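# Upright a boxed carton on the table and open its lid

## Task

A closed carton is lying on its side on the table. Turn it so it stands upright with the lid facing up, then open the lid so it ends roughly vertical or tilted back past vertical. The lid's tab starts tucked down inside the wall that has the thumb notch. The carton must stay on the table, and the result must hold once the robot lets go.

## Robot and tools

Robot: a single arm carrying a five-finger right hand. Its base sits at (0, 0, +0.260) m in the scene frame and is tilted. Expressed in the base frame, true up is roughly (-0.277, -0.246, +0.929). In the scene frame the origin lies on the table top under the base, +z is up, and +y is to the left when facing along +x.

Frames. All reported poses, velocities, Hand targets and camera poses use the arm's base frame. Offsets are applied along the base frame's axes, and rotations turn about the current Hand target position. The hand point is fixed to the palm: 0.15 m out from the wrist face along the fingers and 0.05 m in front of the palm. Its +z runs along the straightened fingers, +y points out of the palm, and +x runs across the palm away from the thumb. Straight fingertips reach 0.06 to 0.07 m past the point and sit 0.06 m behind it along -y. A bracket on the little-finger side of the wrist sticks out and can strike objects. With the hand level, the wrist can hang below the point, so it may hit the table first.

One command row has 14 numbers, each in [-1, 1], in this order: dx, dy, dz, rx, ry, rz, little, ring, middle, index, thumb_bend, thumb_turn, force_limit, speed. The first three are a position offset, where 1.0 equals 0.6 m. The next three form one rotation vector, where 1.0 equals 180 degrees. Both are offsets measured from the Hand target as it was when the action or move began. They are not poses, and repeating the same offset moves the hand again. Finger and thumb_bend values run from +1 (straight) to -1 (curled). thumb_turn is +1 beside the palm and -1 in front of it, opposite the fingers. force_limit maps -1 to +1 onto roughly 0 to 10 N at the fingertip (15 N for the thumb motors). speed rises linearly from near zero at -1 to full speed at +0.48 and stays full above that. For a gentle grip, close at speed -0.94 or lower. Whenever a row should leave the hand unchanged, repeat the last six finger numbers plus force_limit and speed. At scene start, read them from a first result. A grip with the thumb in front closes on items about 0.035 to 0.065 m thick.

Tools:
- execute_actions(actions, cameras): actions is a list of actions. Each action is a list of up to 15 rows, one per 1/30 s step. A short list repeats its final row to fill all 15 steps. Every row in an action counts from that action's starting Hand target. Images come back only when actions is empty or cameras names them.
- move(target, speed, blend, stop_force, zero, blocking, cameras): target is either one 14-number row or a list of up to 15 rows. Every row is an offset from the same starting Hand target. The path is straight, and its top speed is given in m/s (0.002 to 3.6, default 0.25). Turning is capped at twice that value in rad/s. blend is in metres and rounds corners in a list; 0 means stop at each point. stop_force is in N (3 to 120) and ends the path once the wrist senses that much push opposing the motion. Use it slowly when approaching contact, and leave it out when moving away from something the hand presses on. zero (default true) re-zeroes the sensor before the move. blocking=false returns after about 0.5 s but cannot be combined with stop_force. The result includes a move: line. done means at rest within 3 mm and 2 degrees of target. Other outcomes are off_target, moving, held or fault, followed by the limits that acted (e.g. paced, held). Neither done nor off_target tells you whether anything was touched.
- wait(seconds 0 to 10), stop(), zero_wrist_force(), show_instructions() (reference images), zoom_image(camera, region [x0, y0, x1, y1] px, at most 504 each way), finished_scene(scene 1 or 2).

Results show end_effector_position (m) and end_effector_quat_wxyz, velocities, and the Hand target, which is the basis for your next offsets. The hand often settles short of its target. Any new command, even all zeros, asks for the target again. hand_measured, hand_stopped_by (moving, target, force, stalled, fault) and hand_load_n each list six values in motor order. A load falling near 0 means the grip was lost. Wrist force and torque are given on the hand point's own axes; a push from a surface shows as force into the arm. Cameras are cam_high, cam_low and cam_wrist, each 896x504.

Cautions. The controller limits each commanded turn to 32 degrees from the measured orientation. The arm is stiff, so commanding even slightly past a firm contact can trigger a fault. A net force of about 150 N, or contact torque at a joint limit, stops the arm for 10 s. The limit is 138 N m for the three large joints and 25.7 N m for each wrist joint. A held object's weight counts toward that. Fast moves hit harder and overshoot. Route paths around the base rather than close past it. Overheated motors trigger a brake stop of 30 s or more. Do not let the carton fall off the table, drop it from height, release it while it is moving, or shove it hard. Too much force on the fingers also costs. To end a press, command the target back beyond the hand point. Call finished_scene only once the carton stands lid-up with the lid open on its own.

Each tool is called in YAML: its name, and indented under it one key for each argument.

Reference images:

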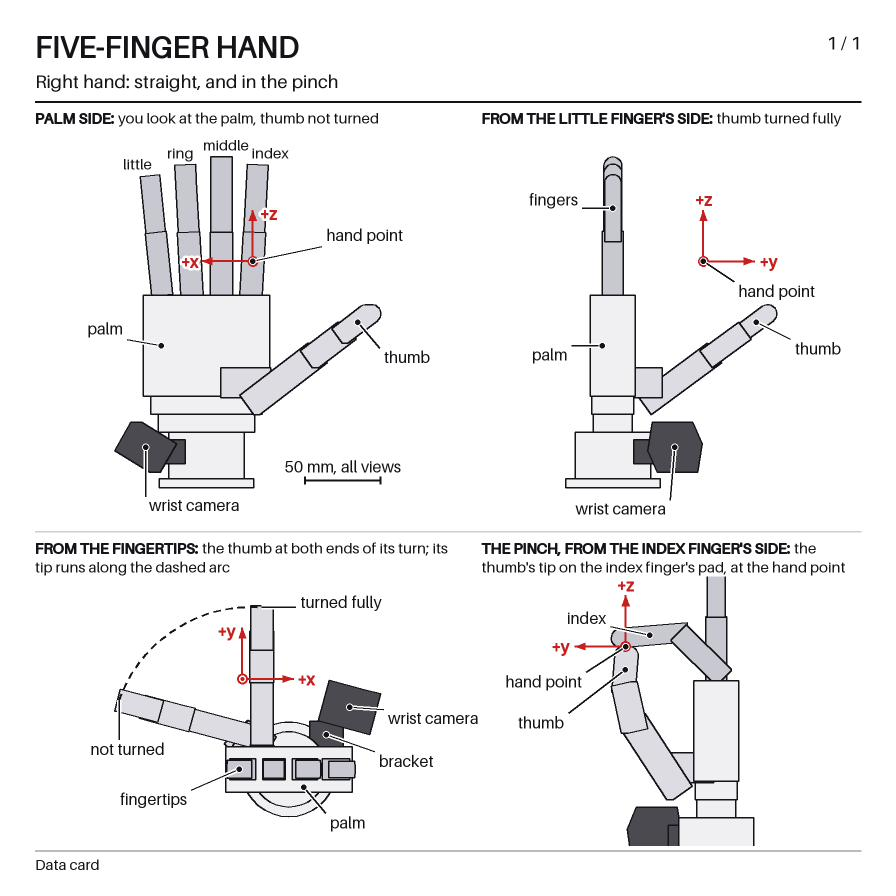

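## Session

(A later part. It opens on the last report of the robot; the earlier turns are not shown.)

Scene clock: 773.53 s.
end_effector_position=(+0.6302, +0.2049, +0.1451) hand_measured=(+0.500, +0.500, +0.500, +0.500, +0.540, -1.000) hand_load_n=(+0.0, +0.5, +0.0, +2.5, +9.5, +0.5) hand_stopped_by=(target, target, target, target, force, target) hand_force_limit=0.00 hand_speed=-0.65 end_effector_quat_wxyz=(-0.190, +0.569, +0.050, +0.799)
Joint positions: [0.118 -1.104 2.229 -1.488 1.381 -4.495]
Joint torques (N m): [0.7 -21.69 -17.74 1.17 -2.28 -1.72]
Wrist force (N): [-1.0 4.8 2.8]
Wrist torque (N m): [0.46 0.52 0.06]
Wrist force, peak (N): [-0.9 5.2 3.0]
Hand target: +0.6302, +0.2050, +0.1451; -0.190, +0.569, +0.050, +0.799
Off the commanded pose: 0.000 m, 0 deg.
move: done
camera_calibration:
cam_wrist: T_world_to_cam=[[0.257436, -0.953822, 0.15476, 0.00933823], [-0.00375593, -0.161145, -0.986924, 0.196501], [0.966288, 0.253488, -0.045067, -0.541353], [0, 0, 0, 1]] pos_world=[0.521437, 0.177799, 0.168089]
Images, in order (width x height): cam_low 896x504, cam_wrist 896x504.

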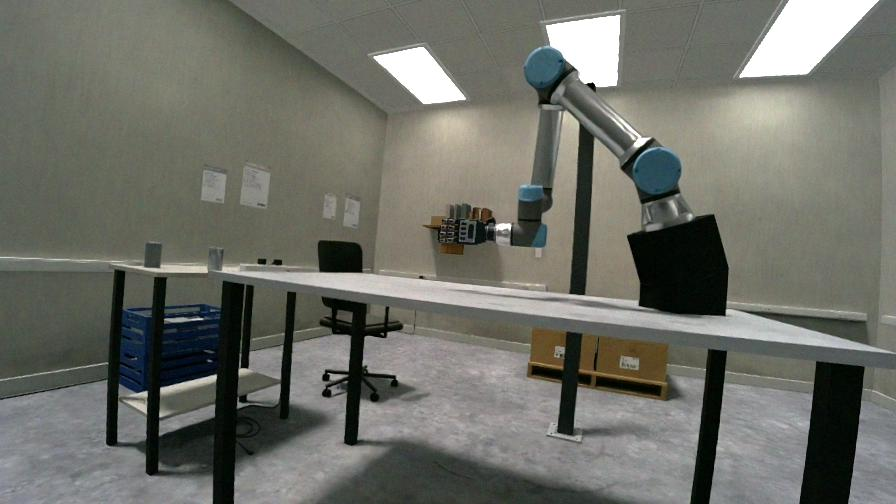

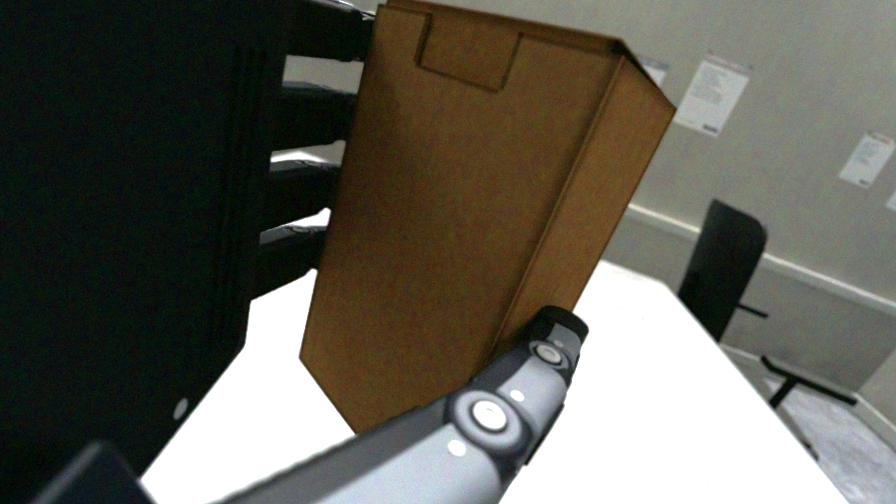

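move:
  target: [0.0544,0.0484,-0.1827,0,0,0,0.5,0.5,0.5,0.5,-0.4,-1,0.0,-0.65]
  speed: 0.18

move:
  target: [0.0069,0.0061,-0.0232,0,0,0,0.5,0.5,0.5,0.5,-0.4,-1,0.0,-0.65]
  speed: 0.02
  stop_force: 4
  cameras: ["cam_wrist","cam_low","cam_high"]

zoom_image:
  camera: "cam_low"
  region: [400, 230, 500, 300]

Scene clock: 788.30 s.
end_effector_position=(+0.6629, +0.2341, +0.0356) hand_measured=(+0.500, +0.500, +0.500, +0.500, +0.540, -1.000) hand_load_n=(+0.0, +0.5, +0.5, +2.5, +9.5, +1.0) hand_stopped_by=(target, target, target, target, force, target) hand_force_limit=0.00 hand_speed=-0.65 end_effector_quat_wxyz=(-0.190, +0.569, +0.050, +0.799)
Joint positions: [0.176 -0.769 2.083 -1.674 1.435 -4.516]
Joint torques (N m): [-13.56 -25.33 5.63 -0.58 -2.4 2.3]
Wrist force (N): [-0.8 4.8 2.8]
Wrist torque (N m): [0.45 0.48 0.28]
Wrist force, peak (N): [-1.0 5.0 3.2]
Hand target: +0.6629, +0.2340, +0.0355; -0.190, +0.569, +0.050, +0.799
Off the commanded pose: 0.000 m, 0 deg.
move: done

Scene clock: 789.73 s.
end_effector_position=(+0.6648, +0.2357, +0.0291) hand_measured=(+0.500, +0.500, +0.500, +0.500, +0.540, -1.000) hand_load_n=(+0.0, +0.0, +0.0, +3.5, +9.5, -1.0) hand_stopped_by=(target, target, target, target, force, target) hand_force_limit=0.00 hand_speed=-0.65 end_effector_quat_wxyz=(-0.190, +0.569, +0.050, +0.799)
Joint positions: [0.178 -0.75 2.072 -1.681 1.437 -4.517]
Joint torques (N m): [-13.01 -27.56 14.32 -0.15 -2.4 2.31]
Wrist force (N): [-0.4 4.6 2.8]
Wrist torque (N m): [0.46 0.49 0.24]
Wrist force, peak (N): [7.7 4.0 1.1]
Hand target: +0.6648, +0.2357, +0.0291; -0.190, +0.569, +0.050, +0.799 (not the last commanded pose)
Off the commanded pose: 0.008 m, 0 deg.
move: contact
camera_calibration:
cam_wrist: T_world_to_cam=[[0.257543, -0.953745, 0.155054, 0.0475746], [-0.00375464, -0.161453, -0.986873, 0.0871554], [0.96626, 0.25358, -0.0451621, -0.587794], [0, 0, 0, 1]] pos_world=[0.556036, 0.208498, 0.0520887]

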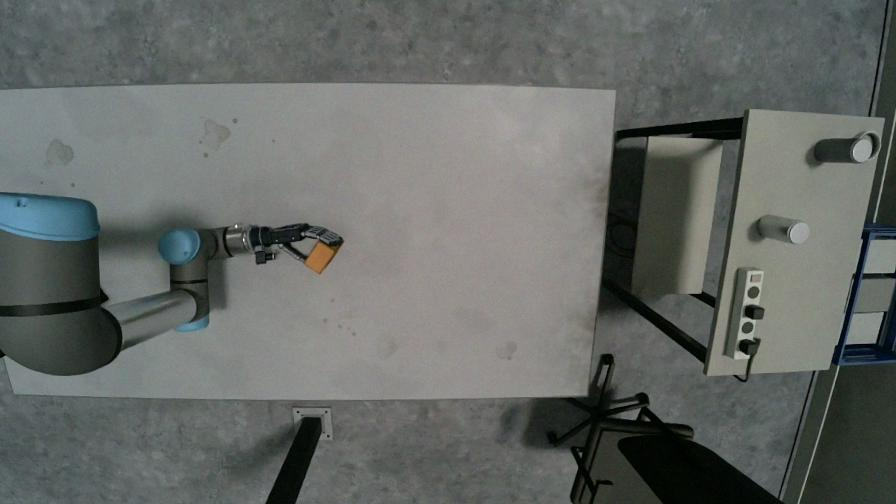

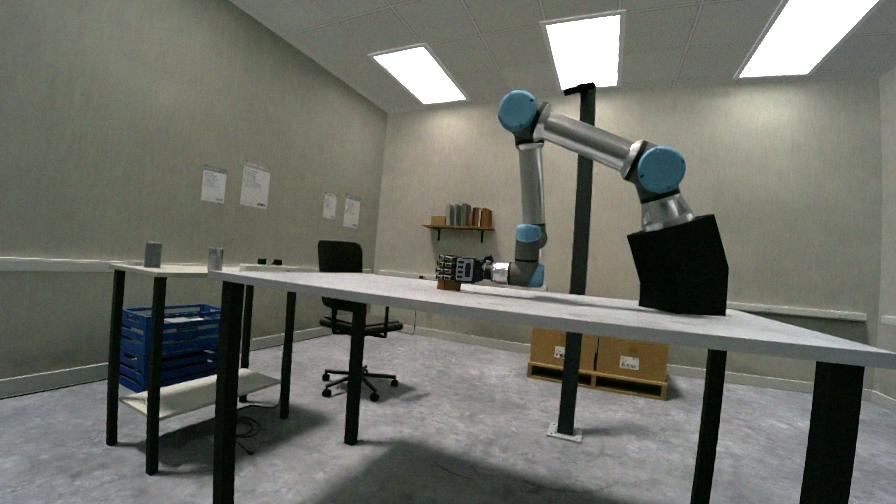

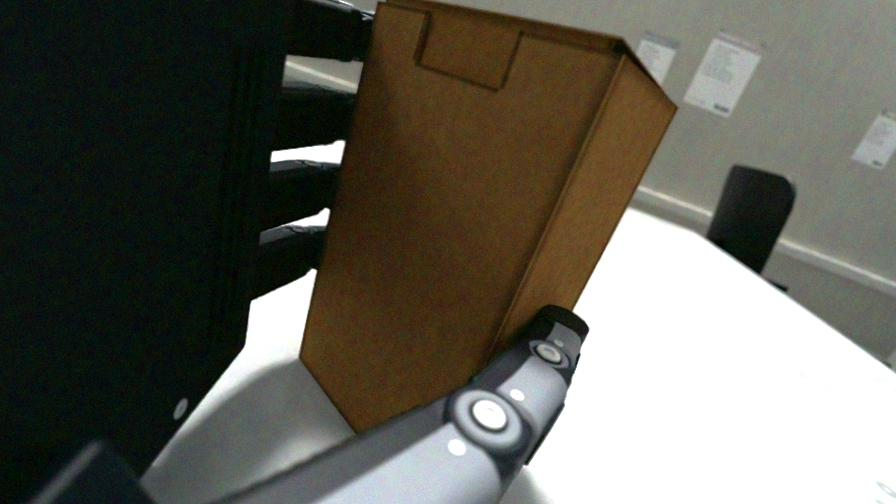

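Scaled by 5.040 from the camera's 896x504 image, which has a finer 1280x720 frame.

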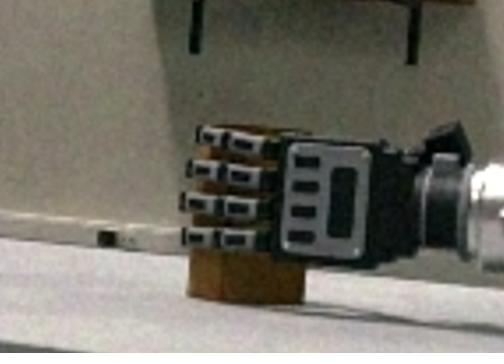

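execute_actions:
  actions:
    - [[0.0005,0.0004,-0.0017,0,0,0,0.5,0.5,0.5,0.5,-0.4,-1,0.0,-0.65]]
    - [[0,0,0,0,0,0,0.7,0.7,0.7,0.7,0.75,-1,0.0,-0.65]]
    - [[0,0,0,0,0,0,1,1,1,1,1,-1,0.0,-0.5]]
  cameras: ["cam_wrist"]

Scene clock: 813.97 s.
end_effector_position=(+0.6651, +0.2359, +0.0281) hand_measured=(+1.000, +1.000, +1.000, +1.000, +1.000, -1.000) hand_load_n=(+0.0, +0.0, +0.0, +0.0, +0.0, +0.0) hand_stopped_by=(target, target, target, target, target, target) hand_force_limit=0.00 hand_speed=-0.50 end_effector_quat_wxyz=(-0.190, +0.569, +0.050, +0.799)
Joint positions: [0.179 -0.747 2.07 -1.682 1.438 -4.517]
Joint torques (N m): [8.41 -43.12 -11.44 -3.78 -0.93 -1.8]
Wrist force (N): [-0.8 4.8 2.6]
Wrist torque (N m): [0.47 0.50 0.26]
Wrist force, peak (N): [10.8 0.7 3.1]
Hand target: +0.6651, +0.2359, +0.0281; -0.190, +0.569, +0.050, +0.799
Off the commanded pose: 0.000 m, 0 deg.
camera_calibration:
cam_wrist: T_world_to_cam=[[0.257528, -0.953749, 0.155053, 0.0479477], [-0.00365958, -0.161427, -0.986878, 0.0861601], [0.966264, 0.253581, -0.0450623, -0.588213], [0, 0, 0, 1]] pos_world=[0.556336, 0.208798, 0.0510888]
Images, in order (width x height): cam_wrist 896x504.

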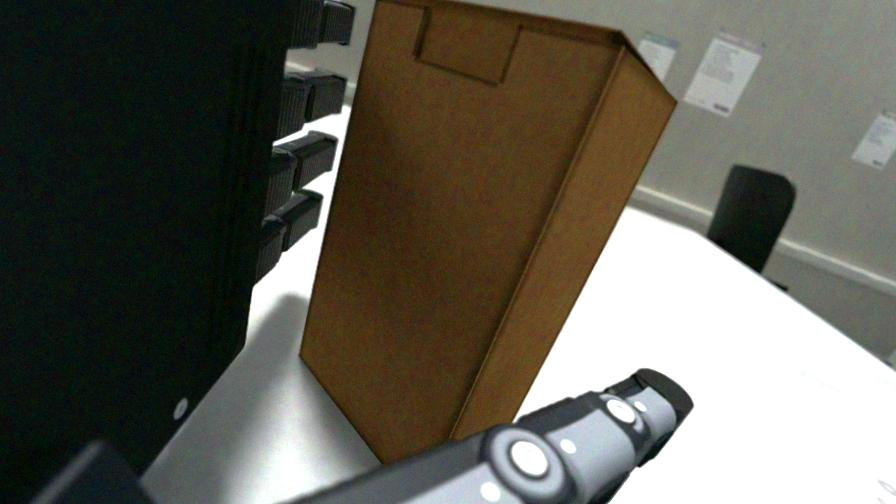

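move:
  target:
    - [-0.0743,-0.0246,-0.0286,0,0,0,1,1,1,1,1,-1,0,-0.5]
    - [-0.1802,-0.1077,0.2693,0,0,0,1,1,1,1,1,-1,0,-0.5]
    - [-0.2407,-0.1047,0.2700,0.4458,0.1476,0.1719,1,1,1,1,1,-1,0,-0.5]
    - [-0.2642,-0.0798,0.1798,0.9410,0.1269,0.3139,1,1,1,1,1,-1,0,-0.5]
    - [-0.2277,-0.0475,0.0575,0.9410,0.1269,0.3139,1,1,1,1,1,-1,0,-0.5]
  speed: [0.15,0.3,0.4,0.4,0.2]
  blend: [0.005,0.02,0.02,0.02,0]
  cameras: ["cam_wrist","cam_low","cam_high"]

zoom_image:
  camera: "cam_low"
  region: [400, 220, 540, 310]

Scene clock: 944.53 s.
end_effector_position=(+0.5284, +0.2074, +0.0626) hand_measured=(+1.000, +1.000, +1.000, +1.000, +1.000, -1.000) hand_load_n=(-0.5, +0.0, +0.0, +0.0, +0.0, -0.5) hand_stopped_by=(target, target, target, target, target, target) hand_force_limit=0.00 hand_speed=-0.50 end_effector_quat_wxyz=(+0.792, +0.093, +0.597, +0.085)
Joint positions: [0.114 -0.705 2.368 -1.939 1.726 -1.354]
Joint torques (N m): [-13.25 -20.38 6.11 -0.93 -2.26 2.66]
Wrist force (N): [-4.9 3.7 1.7]
Wrist torque (N m): [0.34 0.42 -0.16]
Wrist force, peak (N): [-5.9 4.0 1.4]
Hand target: +0.5285, +0.2074, +0.0626; +0.792, +0.093, +0.597, +0.085
Off the commanded pose: 0.000 m, 0 deg.
move: done
camera_calibration:
cam_wrist: T_world_to_cam=[[0.0622407, 0.996895, -0.0482289, -0.238106], [-0.62425, 0.0765877, 0.777462, 0.283255], [0.778742, -0.0182829, 0.627078, -0.333898], [0, 0, 0, 1]] pos_world=[0.451662, 0.209569, -0.0223229]

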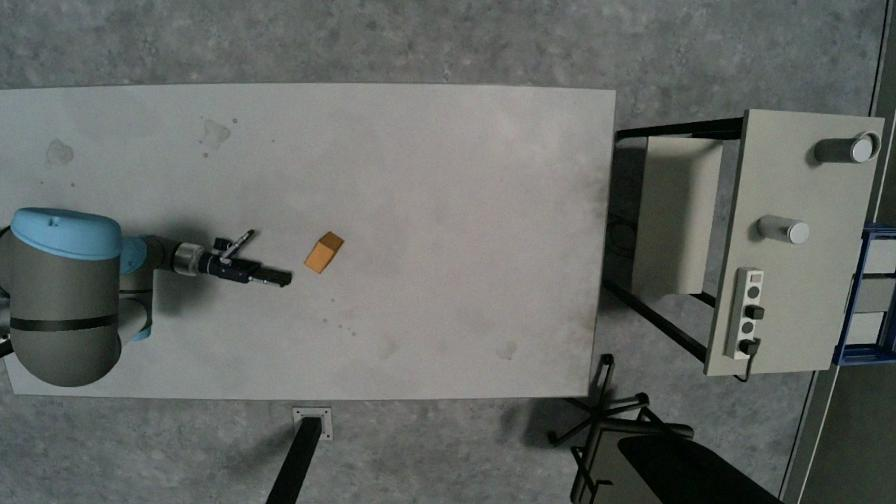

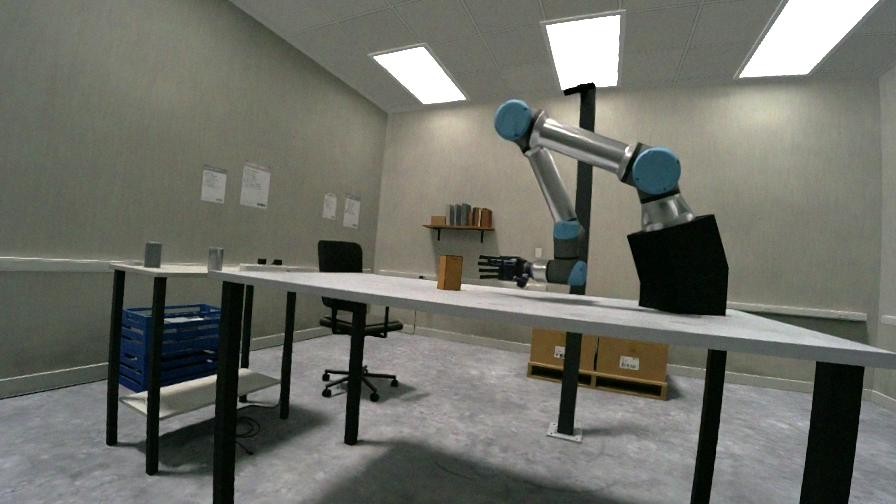

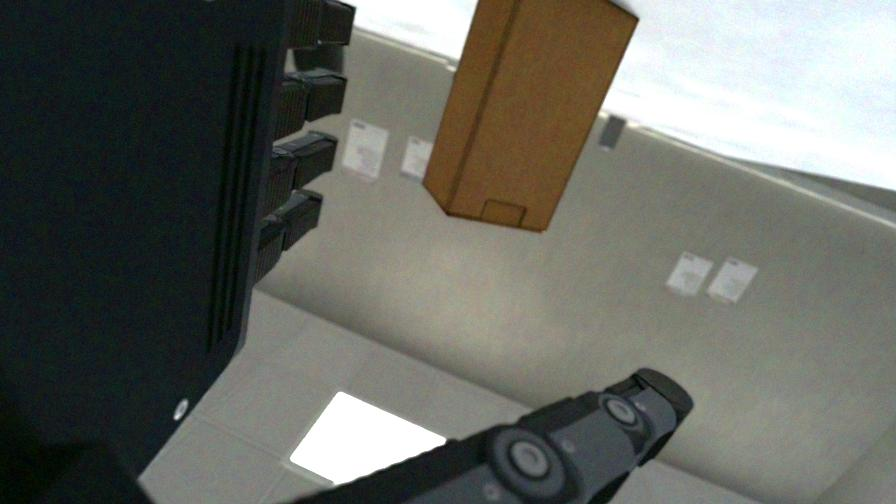

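Scaled by 3.600 from the camera's 896x504 image, which has a finer 1280x720 frame.

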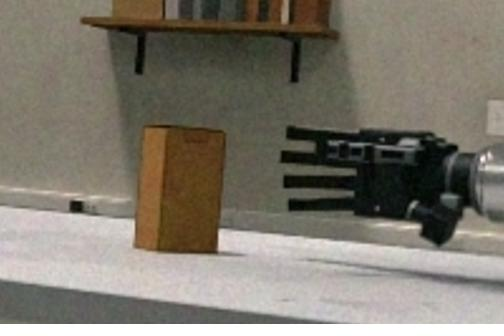

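move:
  target:
    - [0.1128,0.0012,0.0330,0,0,0,1,1,1,1,1,-1,0,-0.5]
    - [0.2090,-0.0033,0.0603,0,0,0,1,1,1,1,1,-1,0,-0.5]
  speed: [0.2,0.06]
  blend: [0.005,0]
  cameras: ["cam_wrist","cam_low","cam_high"]

zoom_image:
  camera: "cam_low"
  region: [420, 240, 490, 300]

zoom_image:
  camera: "cam_high"
  region: [280, 210, 360, 290]

Scene clock: 1059.80 s.
end_effector_position=(+0.6539, +0.2053, +0.0989) hand_measured=(+1.000, +1.000, +1.000, +1.000, +1.000, -1.000) hand_load_n=(+0.0, +0.0, +0.0, +0.0, +0.0, -0.5) hand_stopped_by=(target, target, target, target, target, target) hand_force_limit=0.00 hand_speed=-0.50 end_effector_quat_wxyz=(+0.792, +0.093, +0.597, +0.085)
Joint positions: [0.076 -0.78 2.079 -1.574 1.69 -1.344]
Joint torques (N m): [3.79 -29.47 12.68 -4.06 1.09 1.65]
Wrist force (N): [-5.0 3.5 1.9]
Wrist torque (N m): [0.27 0.44 -0.38]
Wrist force, peak (N): [-5.1 3.7 2.9]
Hand target: +0.6539, +0.2054, +0.0988; +0.792, +0.093, +0.597, +0.085
Off the commanded pose: 0.000 m, 0 deg.
move: done
camera_calibration:
cam_wrist: T_world_to_cam=[[0.0623335, 0.996894, -0.0481428, -0.242134], [-0.624523, 0.0765852, 0.777242, 0.33376], [0.778515, -0.0183819, 0.627357, -0.454361], [0, 0, 0, 1]] pos_world=[0.577261, 0.207468, 0.013977]

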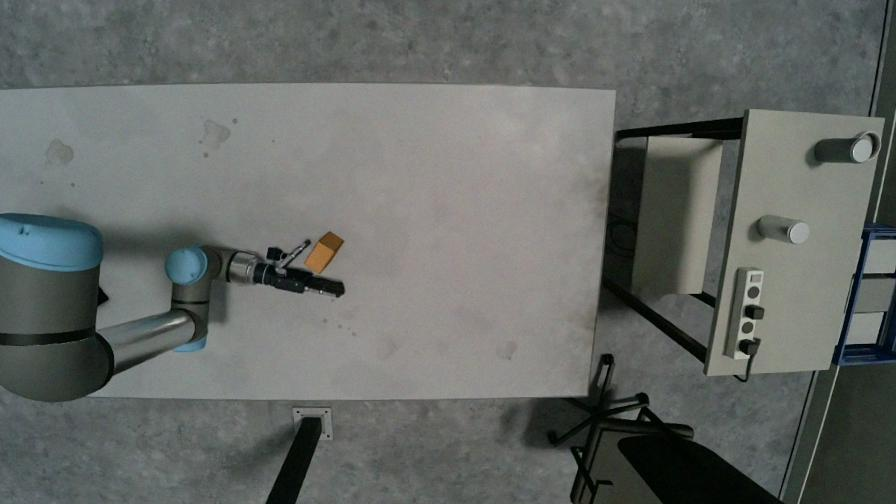

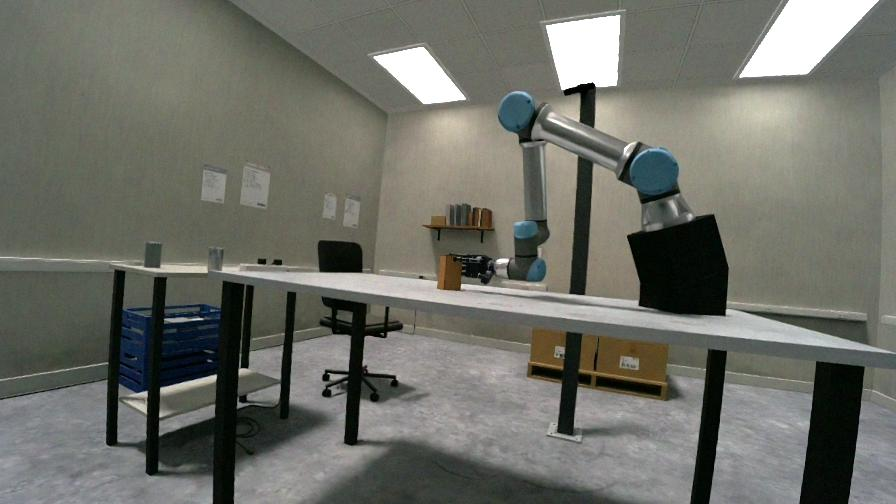

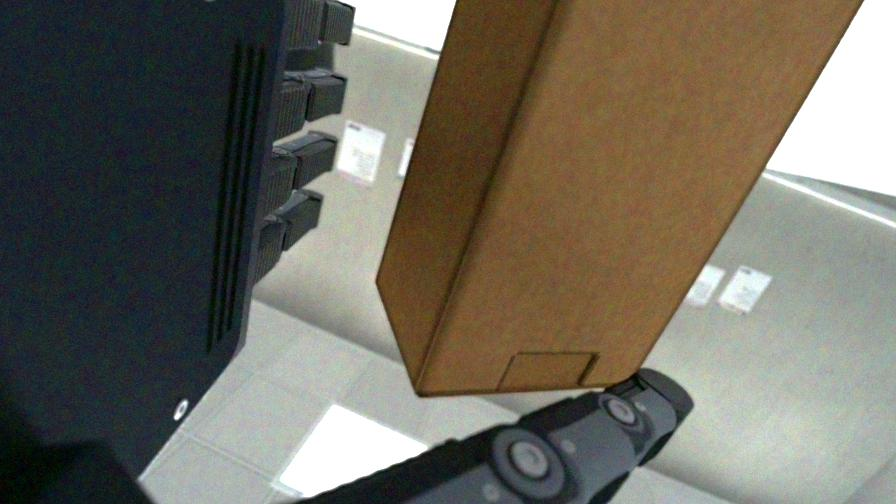

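Scaled by 7.200 from the camera's 896x504 image, which has a finer 1280x720 frame.

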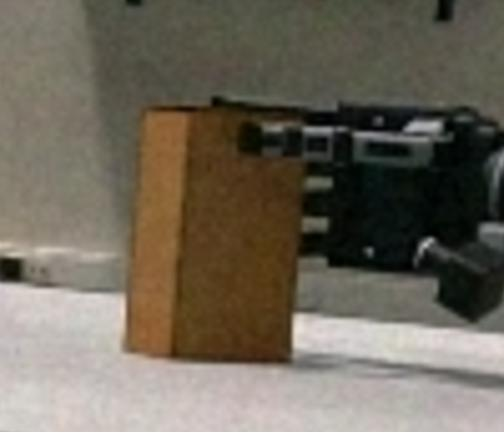

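Scaled by 6.300 from the camera's 896x504 image, which has a finer 1280x720 frame.

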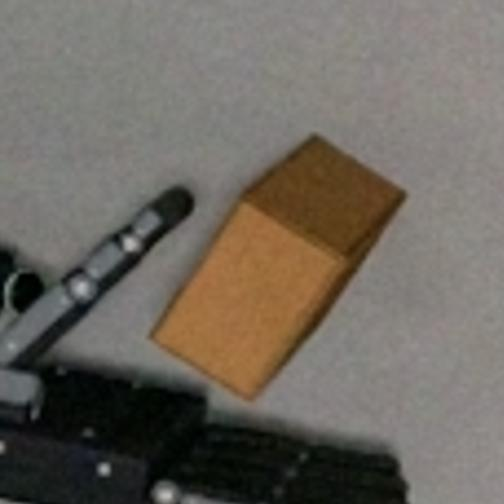

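move:
  target: [0.0050,-0.0094,-0.0010,0,0,0,1,1,1,1,1,-1,0,-0.5]
  speed: 0.05

execute_actions:
  actions:
    - [[0,0,0,0,0,0,1,1,1,1,0.88,-0.8,-0.5,-0.5]]
  cameras: ["cam_wrist","cam_high","cam_low"]

zoom_image:
  camera: "cam_high"
  region: [280, 210, 360, 290]

zoom_image:
  camera: "cam_low"
  region: [430, 245, 470, 275]

Scene clock: 1100.93 s.
end_effector_position=(+0.6569, +0.1997, +0.0981) hand_measured=(+1.000, +1.000, +1.000, +1.000, +1.000, -1.000) hand_load_n=(+0.0, +0.0, +0.0, +0.0, +0.0, -0.5) hand_stopped_by=(target, target, target, target, target, target) hand_force_limit=0.00 hand_speed=-0.50 end_effector_quat_wxyz=(+0.792, +0.093, +0.597, +0.085)
Joint positions: [0.063 -0.778 2.076 -1.573 1.677 -1.34]
Joint torques (N m): [4.56 -29.09 -10.05 1.05 0.84 1.62]
Wrist force (N): [-4.8 3.5 1.9]
Wrist torque (N m): [0.28 0.41 -0.37]
Wrist force, peak (N): [-5.0 3.6 1.9]
Hand target: +0.6569, +0.1998, +0.0982; +0.792, +0.093, +0.597, +0.085
Off the commanded pose: 0.000 m, 0 deg.
move: done

Scene clock: 1101.63 s.
end_effector_position=(+0.6569, +0.1998, +0.0981) hand_measured=(+1.000, +1.000, +1.000, +1.000, +0.880, -0.800) hand_load_n=(+0.0, +0.0, +0.0, +0.0, +0.0, -0.5) hand_stopped_by=(target, target, target, target, target, target) hand_force_limit=-0.50 hand_speed=-0.50 end_effector_quat_wxyz=(+0.792, +0.093, +0.597, +0.085)
Joint positions: [0.063 -0.778 2.076 -1.573 1.677 -1.34]
Joint torques (N m): [7.56 -39.48 0.38 -0.23 3.28 -1.95]
Wrist force (N): [-4.9 3.6 1.9]
Wrist torque (N m): [0.28 0.42 -0.37]
Wrist force, peak (N): [-4.9 3.6 2.0]
Hand target: +0.6569, +0.1998, +0.0982; +0.792, +0.093, +0.597, +0.085
Off the commanded pose: 0.000 m, 0 deg.
camera_calibration:
cam_wrist: T_world_to_cam=[[0.0623265, 0.996893, -0.0481586, -0.236761], [-0.624353, 0.0765891, 0.777379, 0.336443], [0.778652, -0.0183833, 0.627187, -0.45636], [0, 0, 0, 1]] pos_world=[0.580161, 0.201868, 0.013277]

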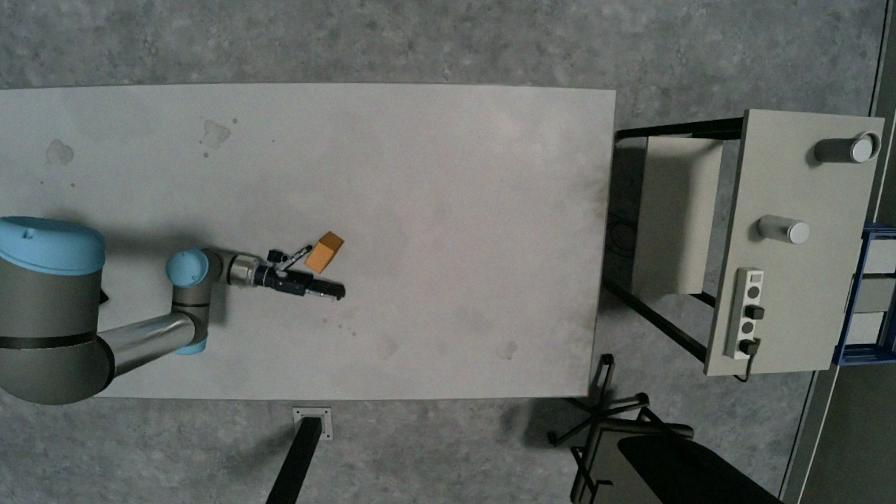

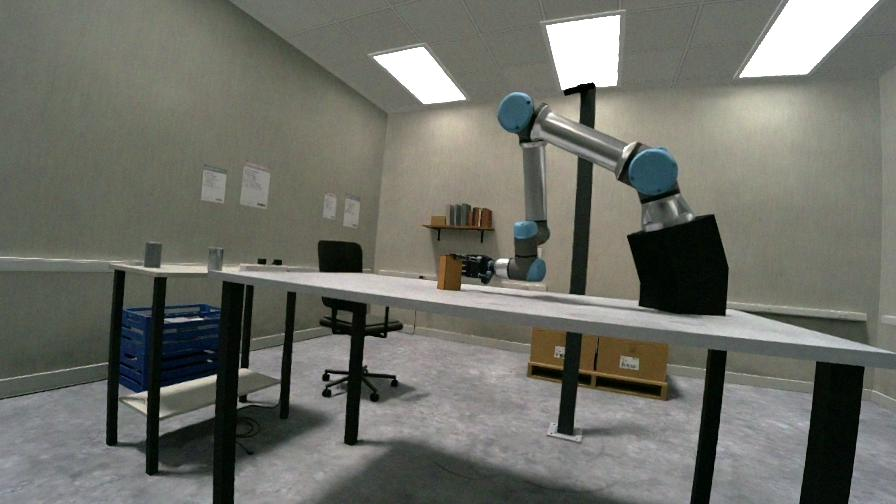

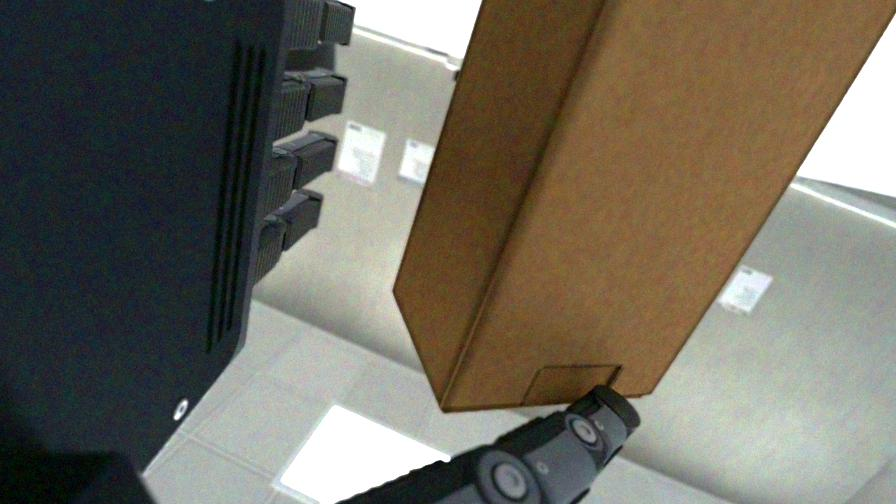

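Scaled by 6.300 from the camera's 896x504 image, which has a finer 1280x720 frame.

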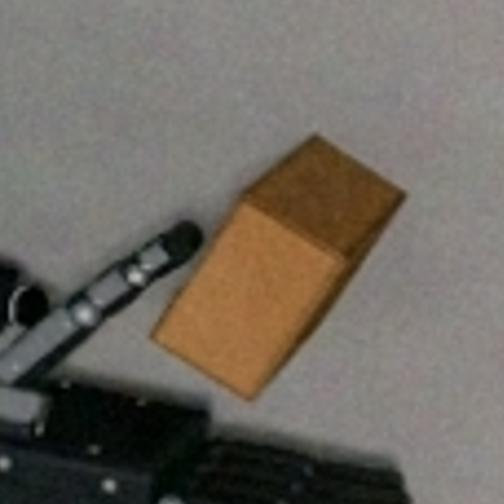

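Scaled by 12.600 from the camera's 896x504 image, which has a finer 1280x720 frame.

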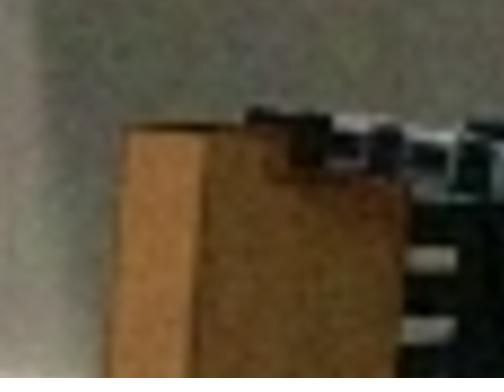

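execute_actions:
  actions:
    - [[0,0,0,0,0,0,0.25,0.25,0.25,0.0,0.8,-0.8,-0.7,-0.5]]
    - [[0,0,0,0,0,0,0.25,0.25,0.25,0.0,0.8,-0.8,-0.7,-0.5]]
    - [[0,0,0,0,0,0,0.25,0.25,0.25,0.0,0.6,-0.8,-0.85,-0.85]]
  cameras: ["cam_wrist","cam_high","cam_low"]

zoom_image:
  camera: "cam_high"
  region: [280, 210, 360, 290]

zoom_image:
  camera: "cam_low"
  region: [430, 245, 470, 275]

Scene clock: 1142.67 s.
end_effector_position=(+0.6569, +0.1998, +0.0982) hand_measured=(+0.250, +0.250, +0.250, +0.000, +0.758, -0.800) hand_load_n=(+0.0, +0.0, +0.0, +1.5, +2.0, -0.5) hand_stopped_by=(target, target, target, target, force, target) hand_force_limit=-0.85 hand_speed=-0.85 end_effector_quat_wxyz=(+0.792, +0.093, +0.597, +0.085)
Joint positions: [0.063 -0.778 2.076 -1.573 1.677 -1.34]
Joint torques (N m): [6.94 -41.65 8.37 -2.69 -1.51 -1.96]
Wrist force (N): [-4.5 3.6 1.9]
Wrist torque (N m): [0.28 0.37 -0.36]
Wrist force, peak (N): [-5.1 3.6 1.9]
Hand target: +0.6569, +0.1998, +0.0982; +0.792, +0.093, +0.597, +0.085
Off the commanded pose: 0.000 m, 0 deg.
camera_calibration:
cam_wrist: T_world_to_cam=[[0.0623265, 0.996893, -0.0481586, -0.236761], [-0.624353, 0.0765891, 0.777379, 0.336443], [0.778652, -0.0183833, 0.627187, -0.45636], [0, 0, 0, 1]] pos_world=[0.580161, 0.201868, 0.013277]

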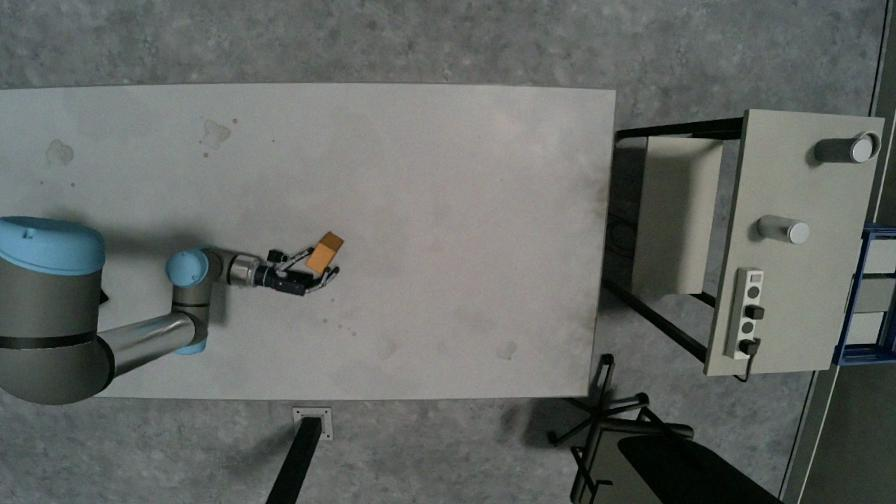

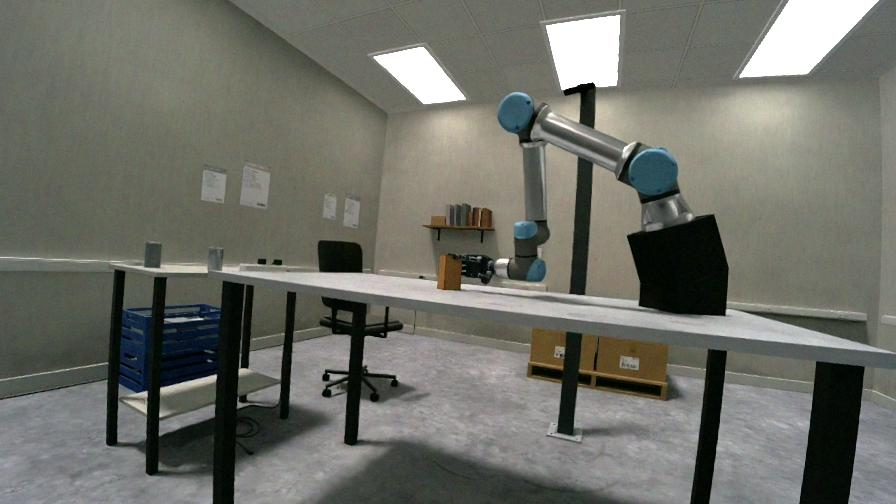

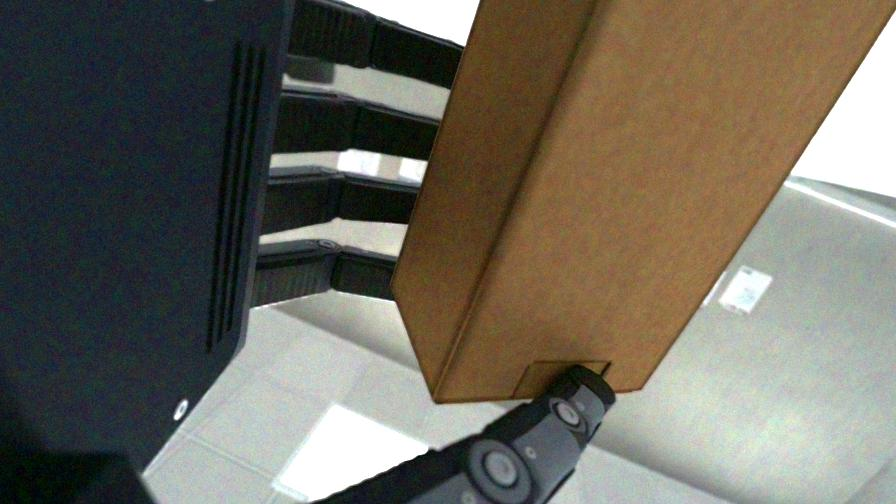

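Scaled by 6.300 from the camera's 896x504 image, which has a finer 1280x720 frame.

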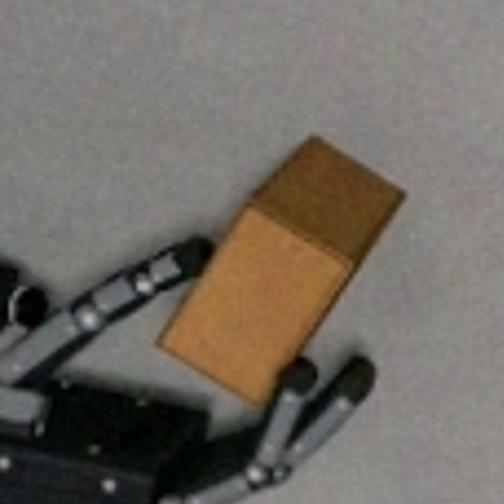

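Scaled by 12.600 from the camera's 896x504 image, which has a finer 1280x720 frame.

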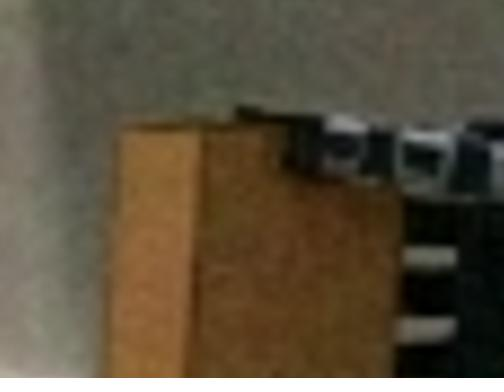

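execute_actions:
  actions:
    - [[0,0,0,0,0,0,0.25,0.25,0.25,0.08,0.83,-0.8,-0.7,-0.6]]
    - [[-0.0028,-0.0065,-0.0025,0,0,0,0.25,0.25,0.25,0.08,0.83,-0.8,-0.7,-0.6]]
    - [[0,0,0,0,0,0,0.25,0.25,0.25,0.0,0.83,-0.8,-0.85,-0.85]]
    - [[0,0,0,0,0,0,0.25,0.25,0.25,0.0,0.55,-0.8,-0.85,-0.85]]
  cameras: ["cam_wrist","cam_high"]

zoom_image:
  camera: "cam_wrist"
  region: [400, 300, 700, 500]

zoom_image:
  camera: "cam_high"
  region: [280, 210, 360, 290]

Scene clock: 1161.50 s.
end_effector_position=(+0.6552, +0.1959, +0.0966) hand_measured=(+0.250, +0.250, +0.250, +0.000, +0.760, -0.800) hand_load_n=(+0.0, +0.0, +0.0, +1.5, +1.5, -0.5) hand_stopped_by=(target, target, target, target, force, target) hand_force_limit=-0.85 hand_speed=-0.85 end_effector_quat_wxyz=(+0.792, +0.093, +0.597, +0.085)
Joint positions: [0.054 -0.776 2.084 -1.582 1.669 -1.338]
Joint torques (N m): [7.67 -41.46 -13.79 1.23 2.75 -2.19]
Wrist force (N): [-4.6 3.4 1.8]
Wrist torque (N m): [0.25 0.39 -0.38]
Wrist force, peak (N): [-4.7 5.2 2.3]
Hand target: +0.6552, +0.1959, +0.0967; +0.792, +0.093, +0.597, +0.085
Off the commanded pose: 0.000 m, 0 deg.
camera_calibration:
cam_wrist: T_world_to_cam=[[0.0623265, 0.996893, -0.0481586, -0.23284], [-0.624353, 0.0765891, 0.777379, 0.336847], [0.778652, -0.0183833, 0.627187, -0.454167], [0, 0, 0, 1]] pos_world=[0.578461, 0.197968, 0.011777]
Images, in order (width x height): cam_high 896x504, cam_wrist 896x504.

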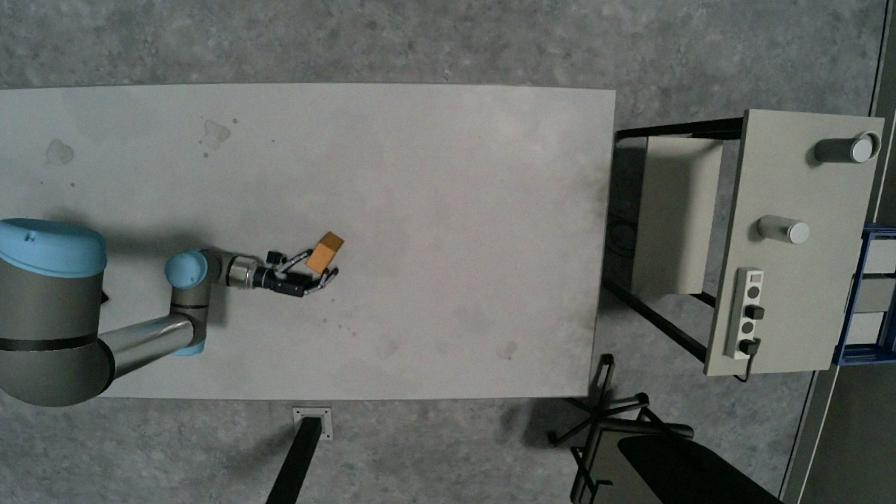

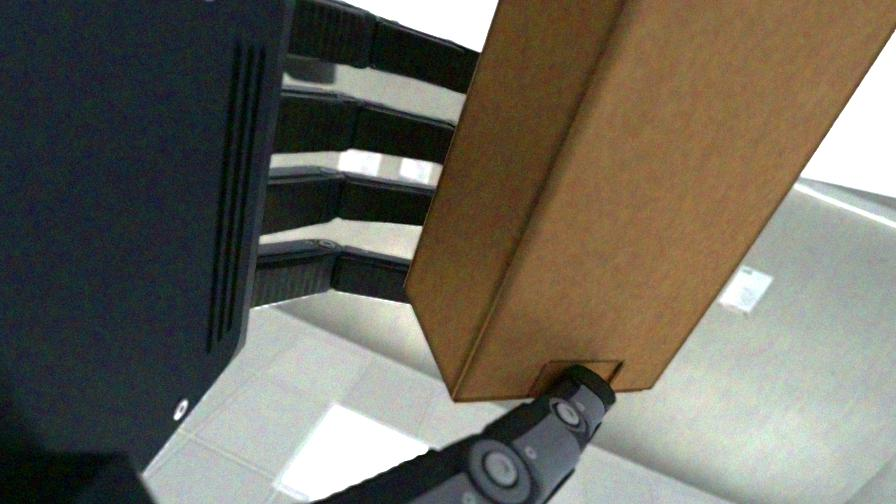

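Scaled by 1.680 from the camera's 896x504 image, which has a finer 1280x720 frame.

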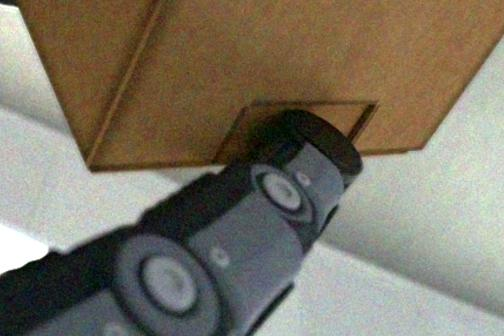

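Scaled by 6.300 from the camera's 896x504 image, which has a finer 1280x720 frame.

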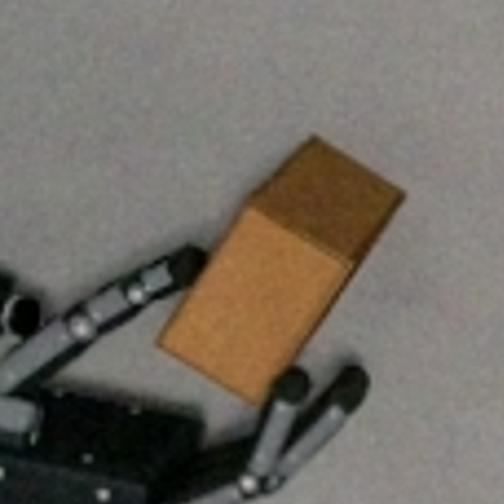

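execute_actions:
  actions:
    - [[0,0,0,0,0,0,0.25,0.25,0.25,0.12,0.84,-0.8,-0.7,-0.5]]
    - [[0.0075,0.0072,0.0041,-0.0154,-0.0137,0.0516,0.25,0.25,0.25,0.12,0.84,-0.8,-0.7,-0.5]]
    - [[0,0,0,0,0,0,0.25,0.25,0.25,0.06,0.55,-0.8,-0.85,-0.85]]
    - [[0,0,0,0,0,0,0.25,0.25,0.25,-0.2,0.55,-0.8,-0.7,-0.85]]
  cameras: ["cam_wrist","cam_high"]

zoom_image:
  camera: "cam_wrist"
  region: [400, 300, 700, 500]

zoom_image:
  camera: "cam_high"
  region: [280, 210, 360, 290]

Scene clock: 1207.80 s.
end_effector_position=(+0.6597, +0.2002, +0.0991) hand_measured=(+0.250, +0.250, +0.250, +0.006, +0.706, -0.800) hand_load_n=(+0.0, +0.0, +0.0, +4.0, +5.5, +1.0) hand_stopped_by=(target, target, target, force, force, target) hand_force_limit=-0.70 hand_speed=-0.85 end_effector_quat_wxyz=(+0.797, +0.023, +0.587, +0.136)
Joint positions: [-0.032 -0.76 2.072 -1.63 1.417 -1.312]
Joint torques (N m): [-16.9 -41.13 11.64 -2.78 3.27 -0.24]
Wrist force (N): [-6.2 4.3 1.5]
Wrist torque (N m): [0.34 0.39 -0.12]
Wrist force, peak (N): [-4.5 9.3 -0.8]
Hand target: +0.6597, +0.2002, +0.0991; +0.797, +0.023, +0.587, +0.136
Off the commanded pose: 0.000 m, 0 deg.
camera_calibration:
cam_wrist: T_world_to_cam=[[-0.0960745, 0.990626, -0.0971055, -0.126742], [-0.664178, 0.00886099, 0.747522, 0.380226], [0.741375, 0.136313, 0.657101, -0.468552], [0, 0, 0, 1]] pos_world=[0.587734, 0.186055, 0.0113513]
Images, in order (width x height): cam_high 896x504, cam_wrist 896x504.

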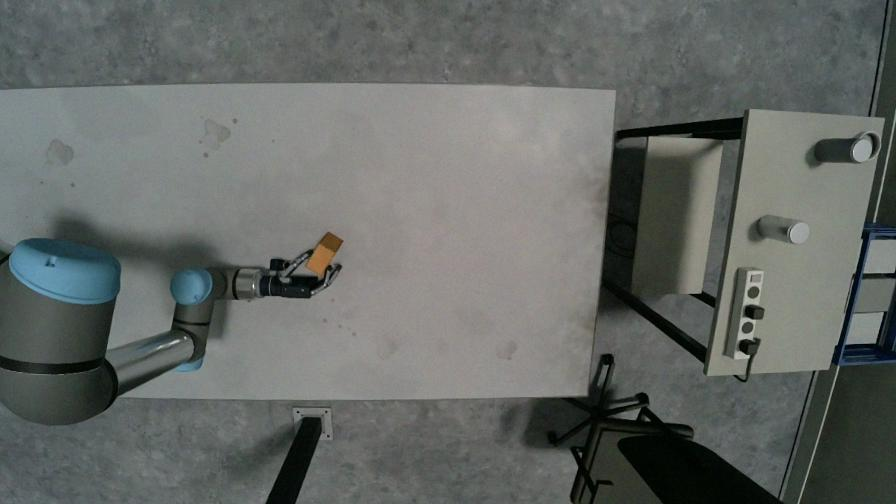

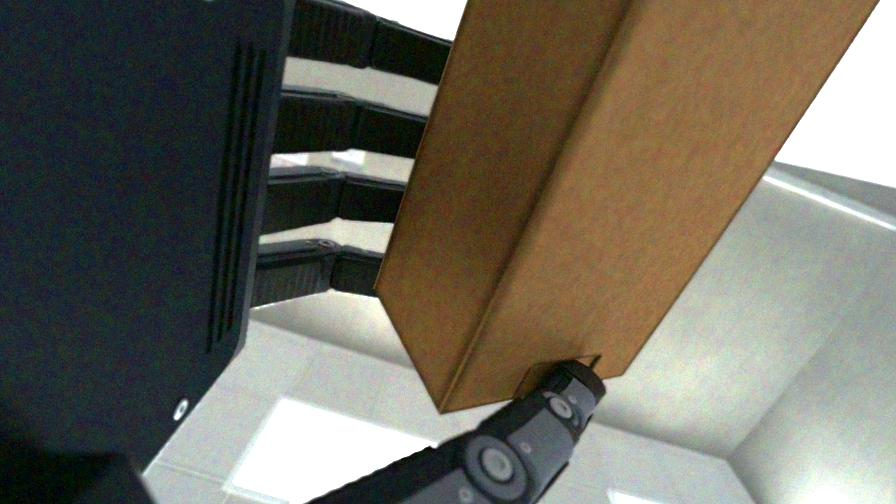

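Scaled by 1.680 from the camera's 896x504 image, which has a finer 1280x720 frame.

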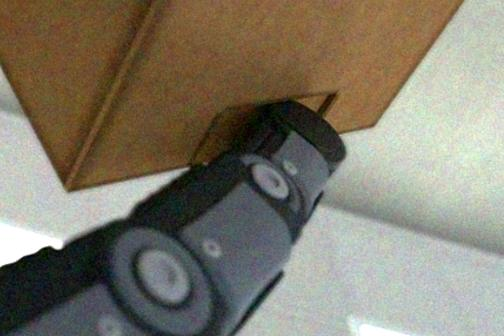

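Scaled by 6.300 from the camera's 896x504 image, which has a finer 1280x720 frame.

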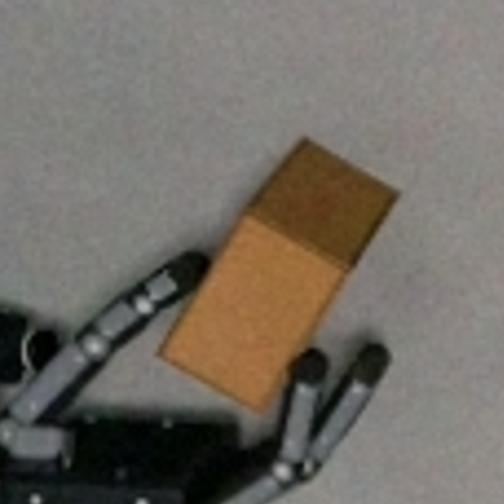

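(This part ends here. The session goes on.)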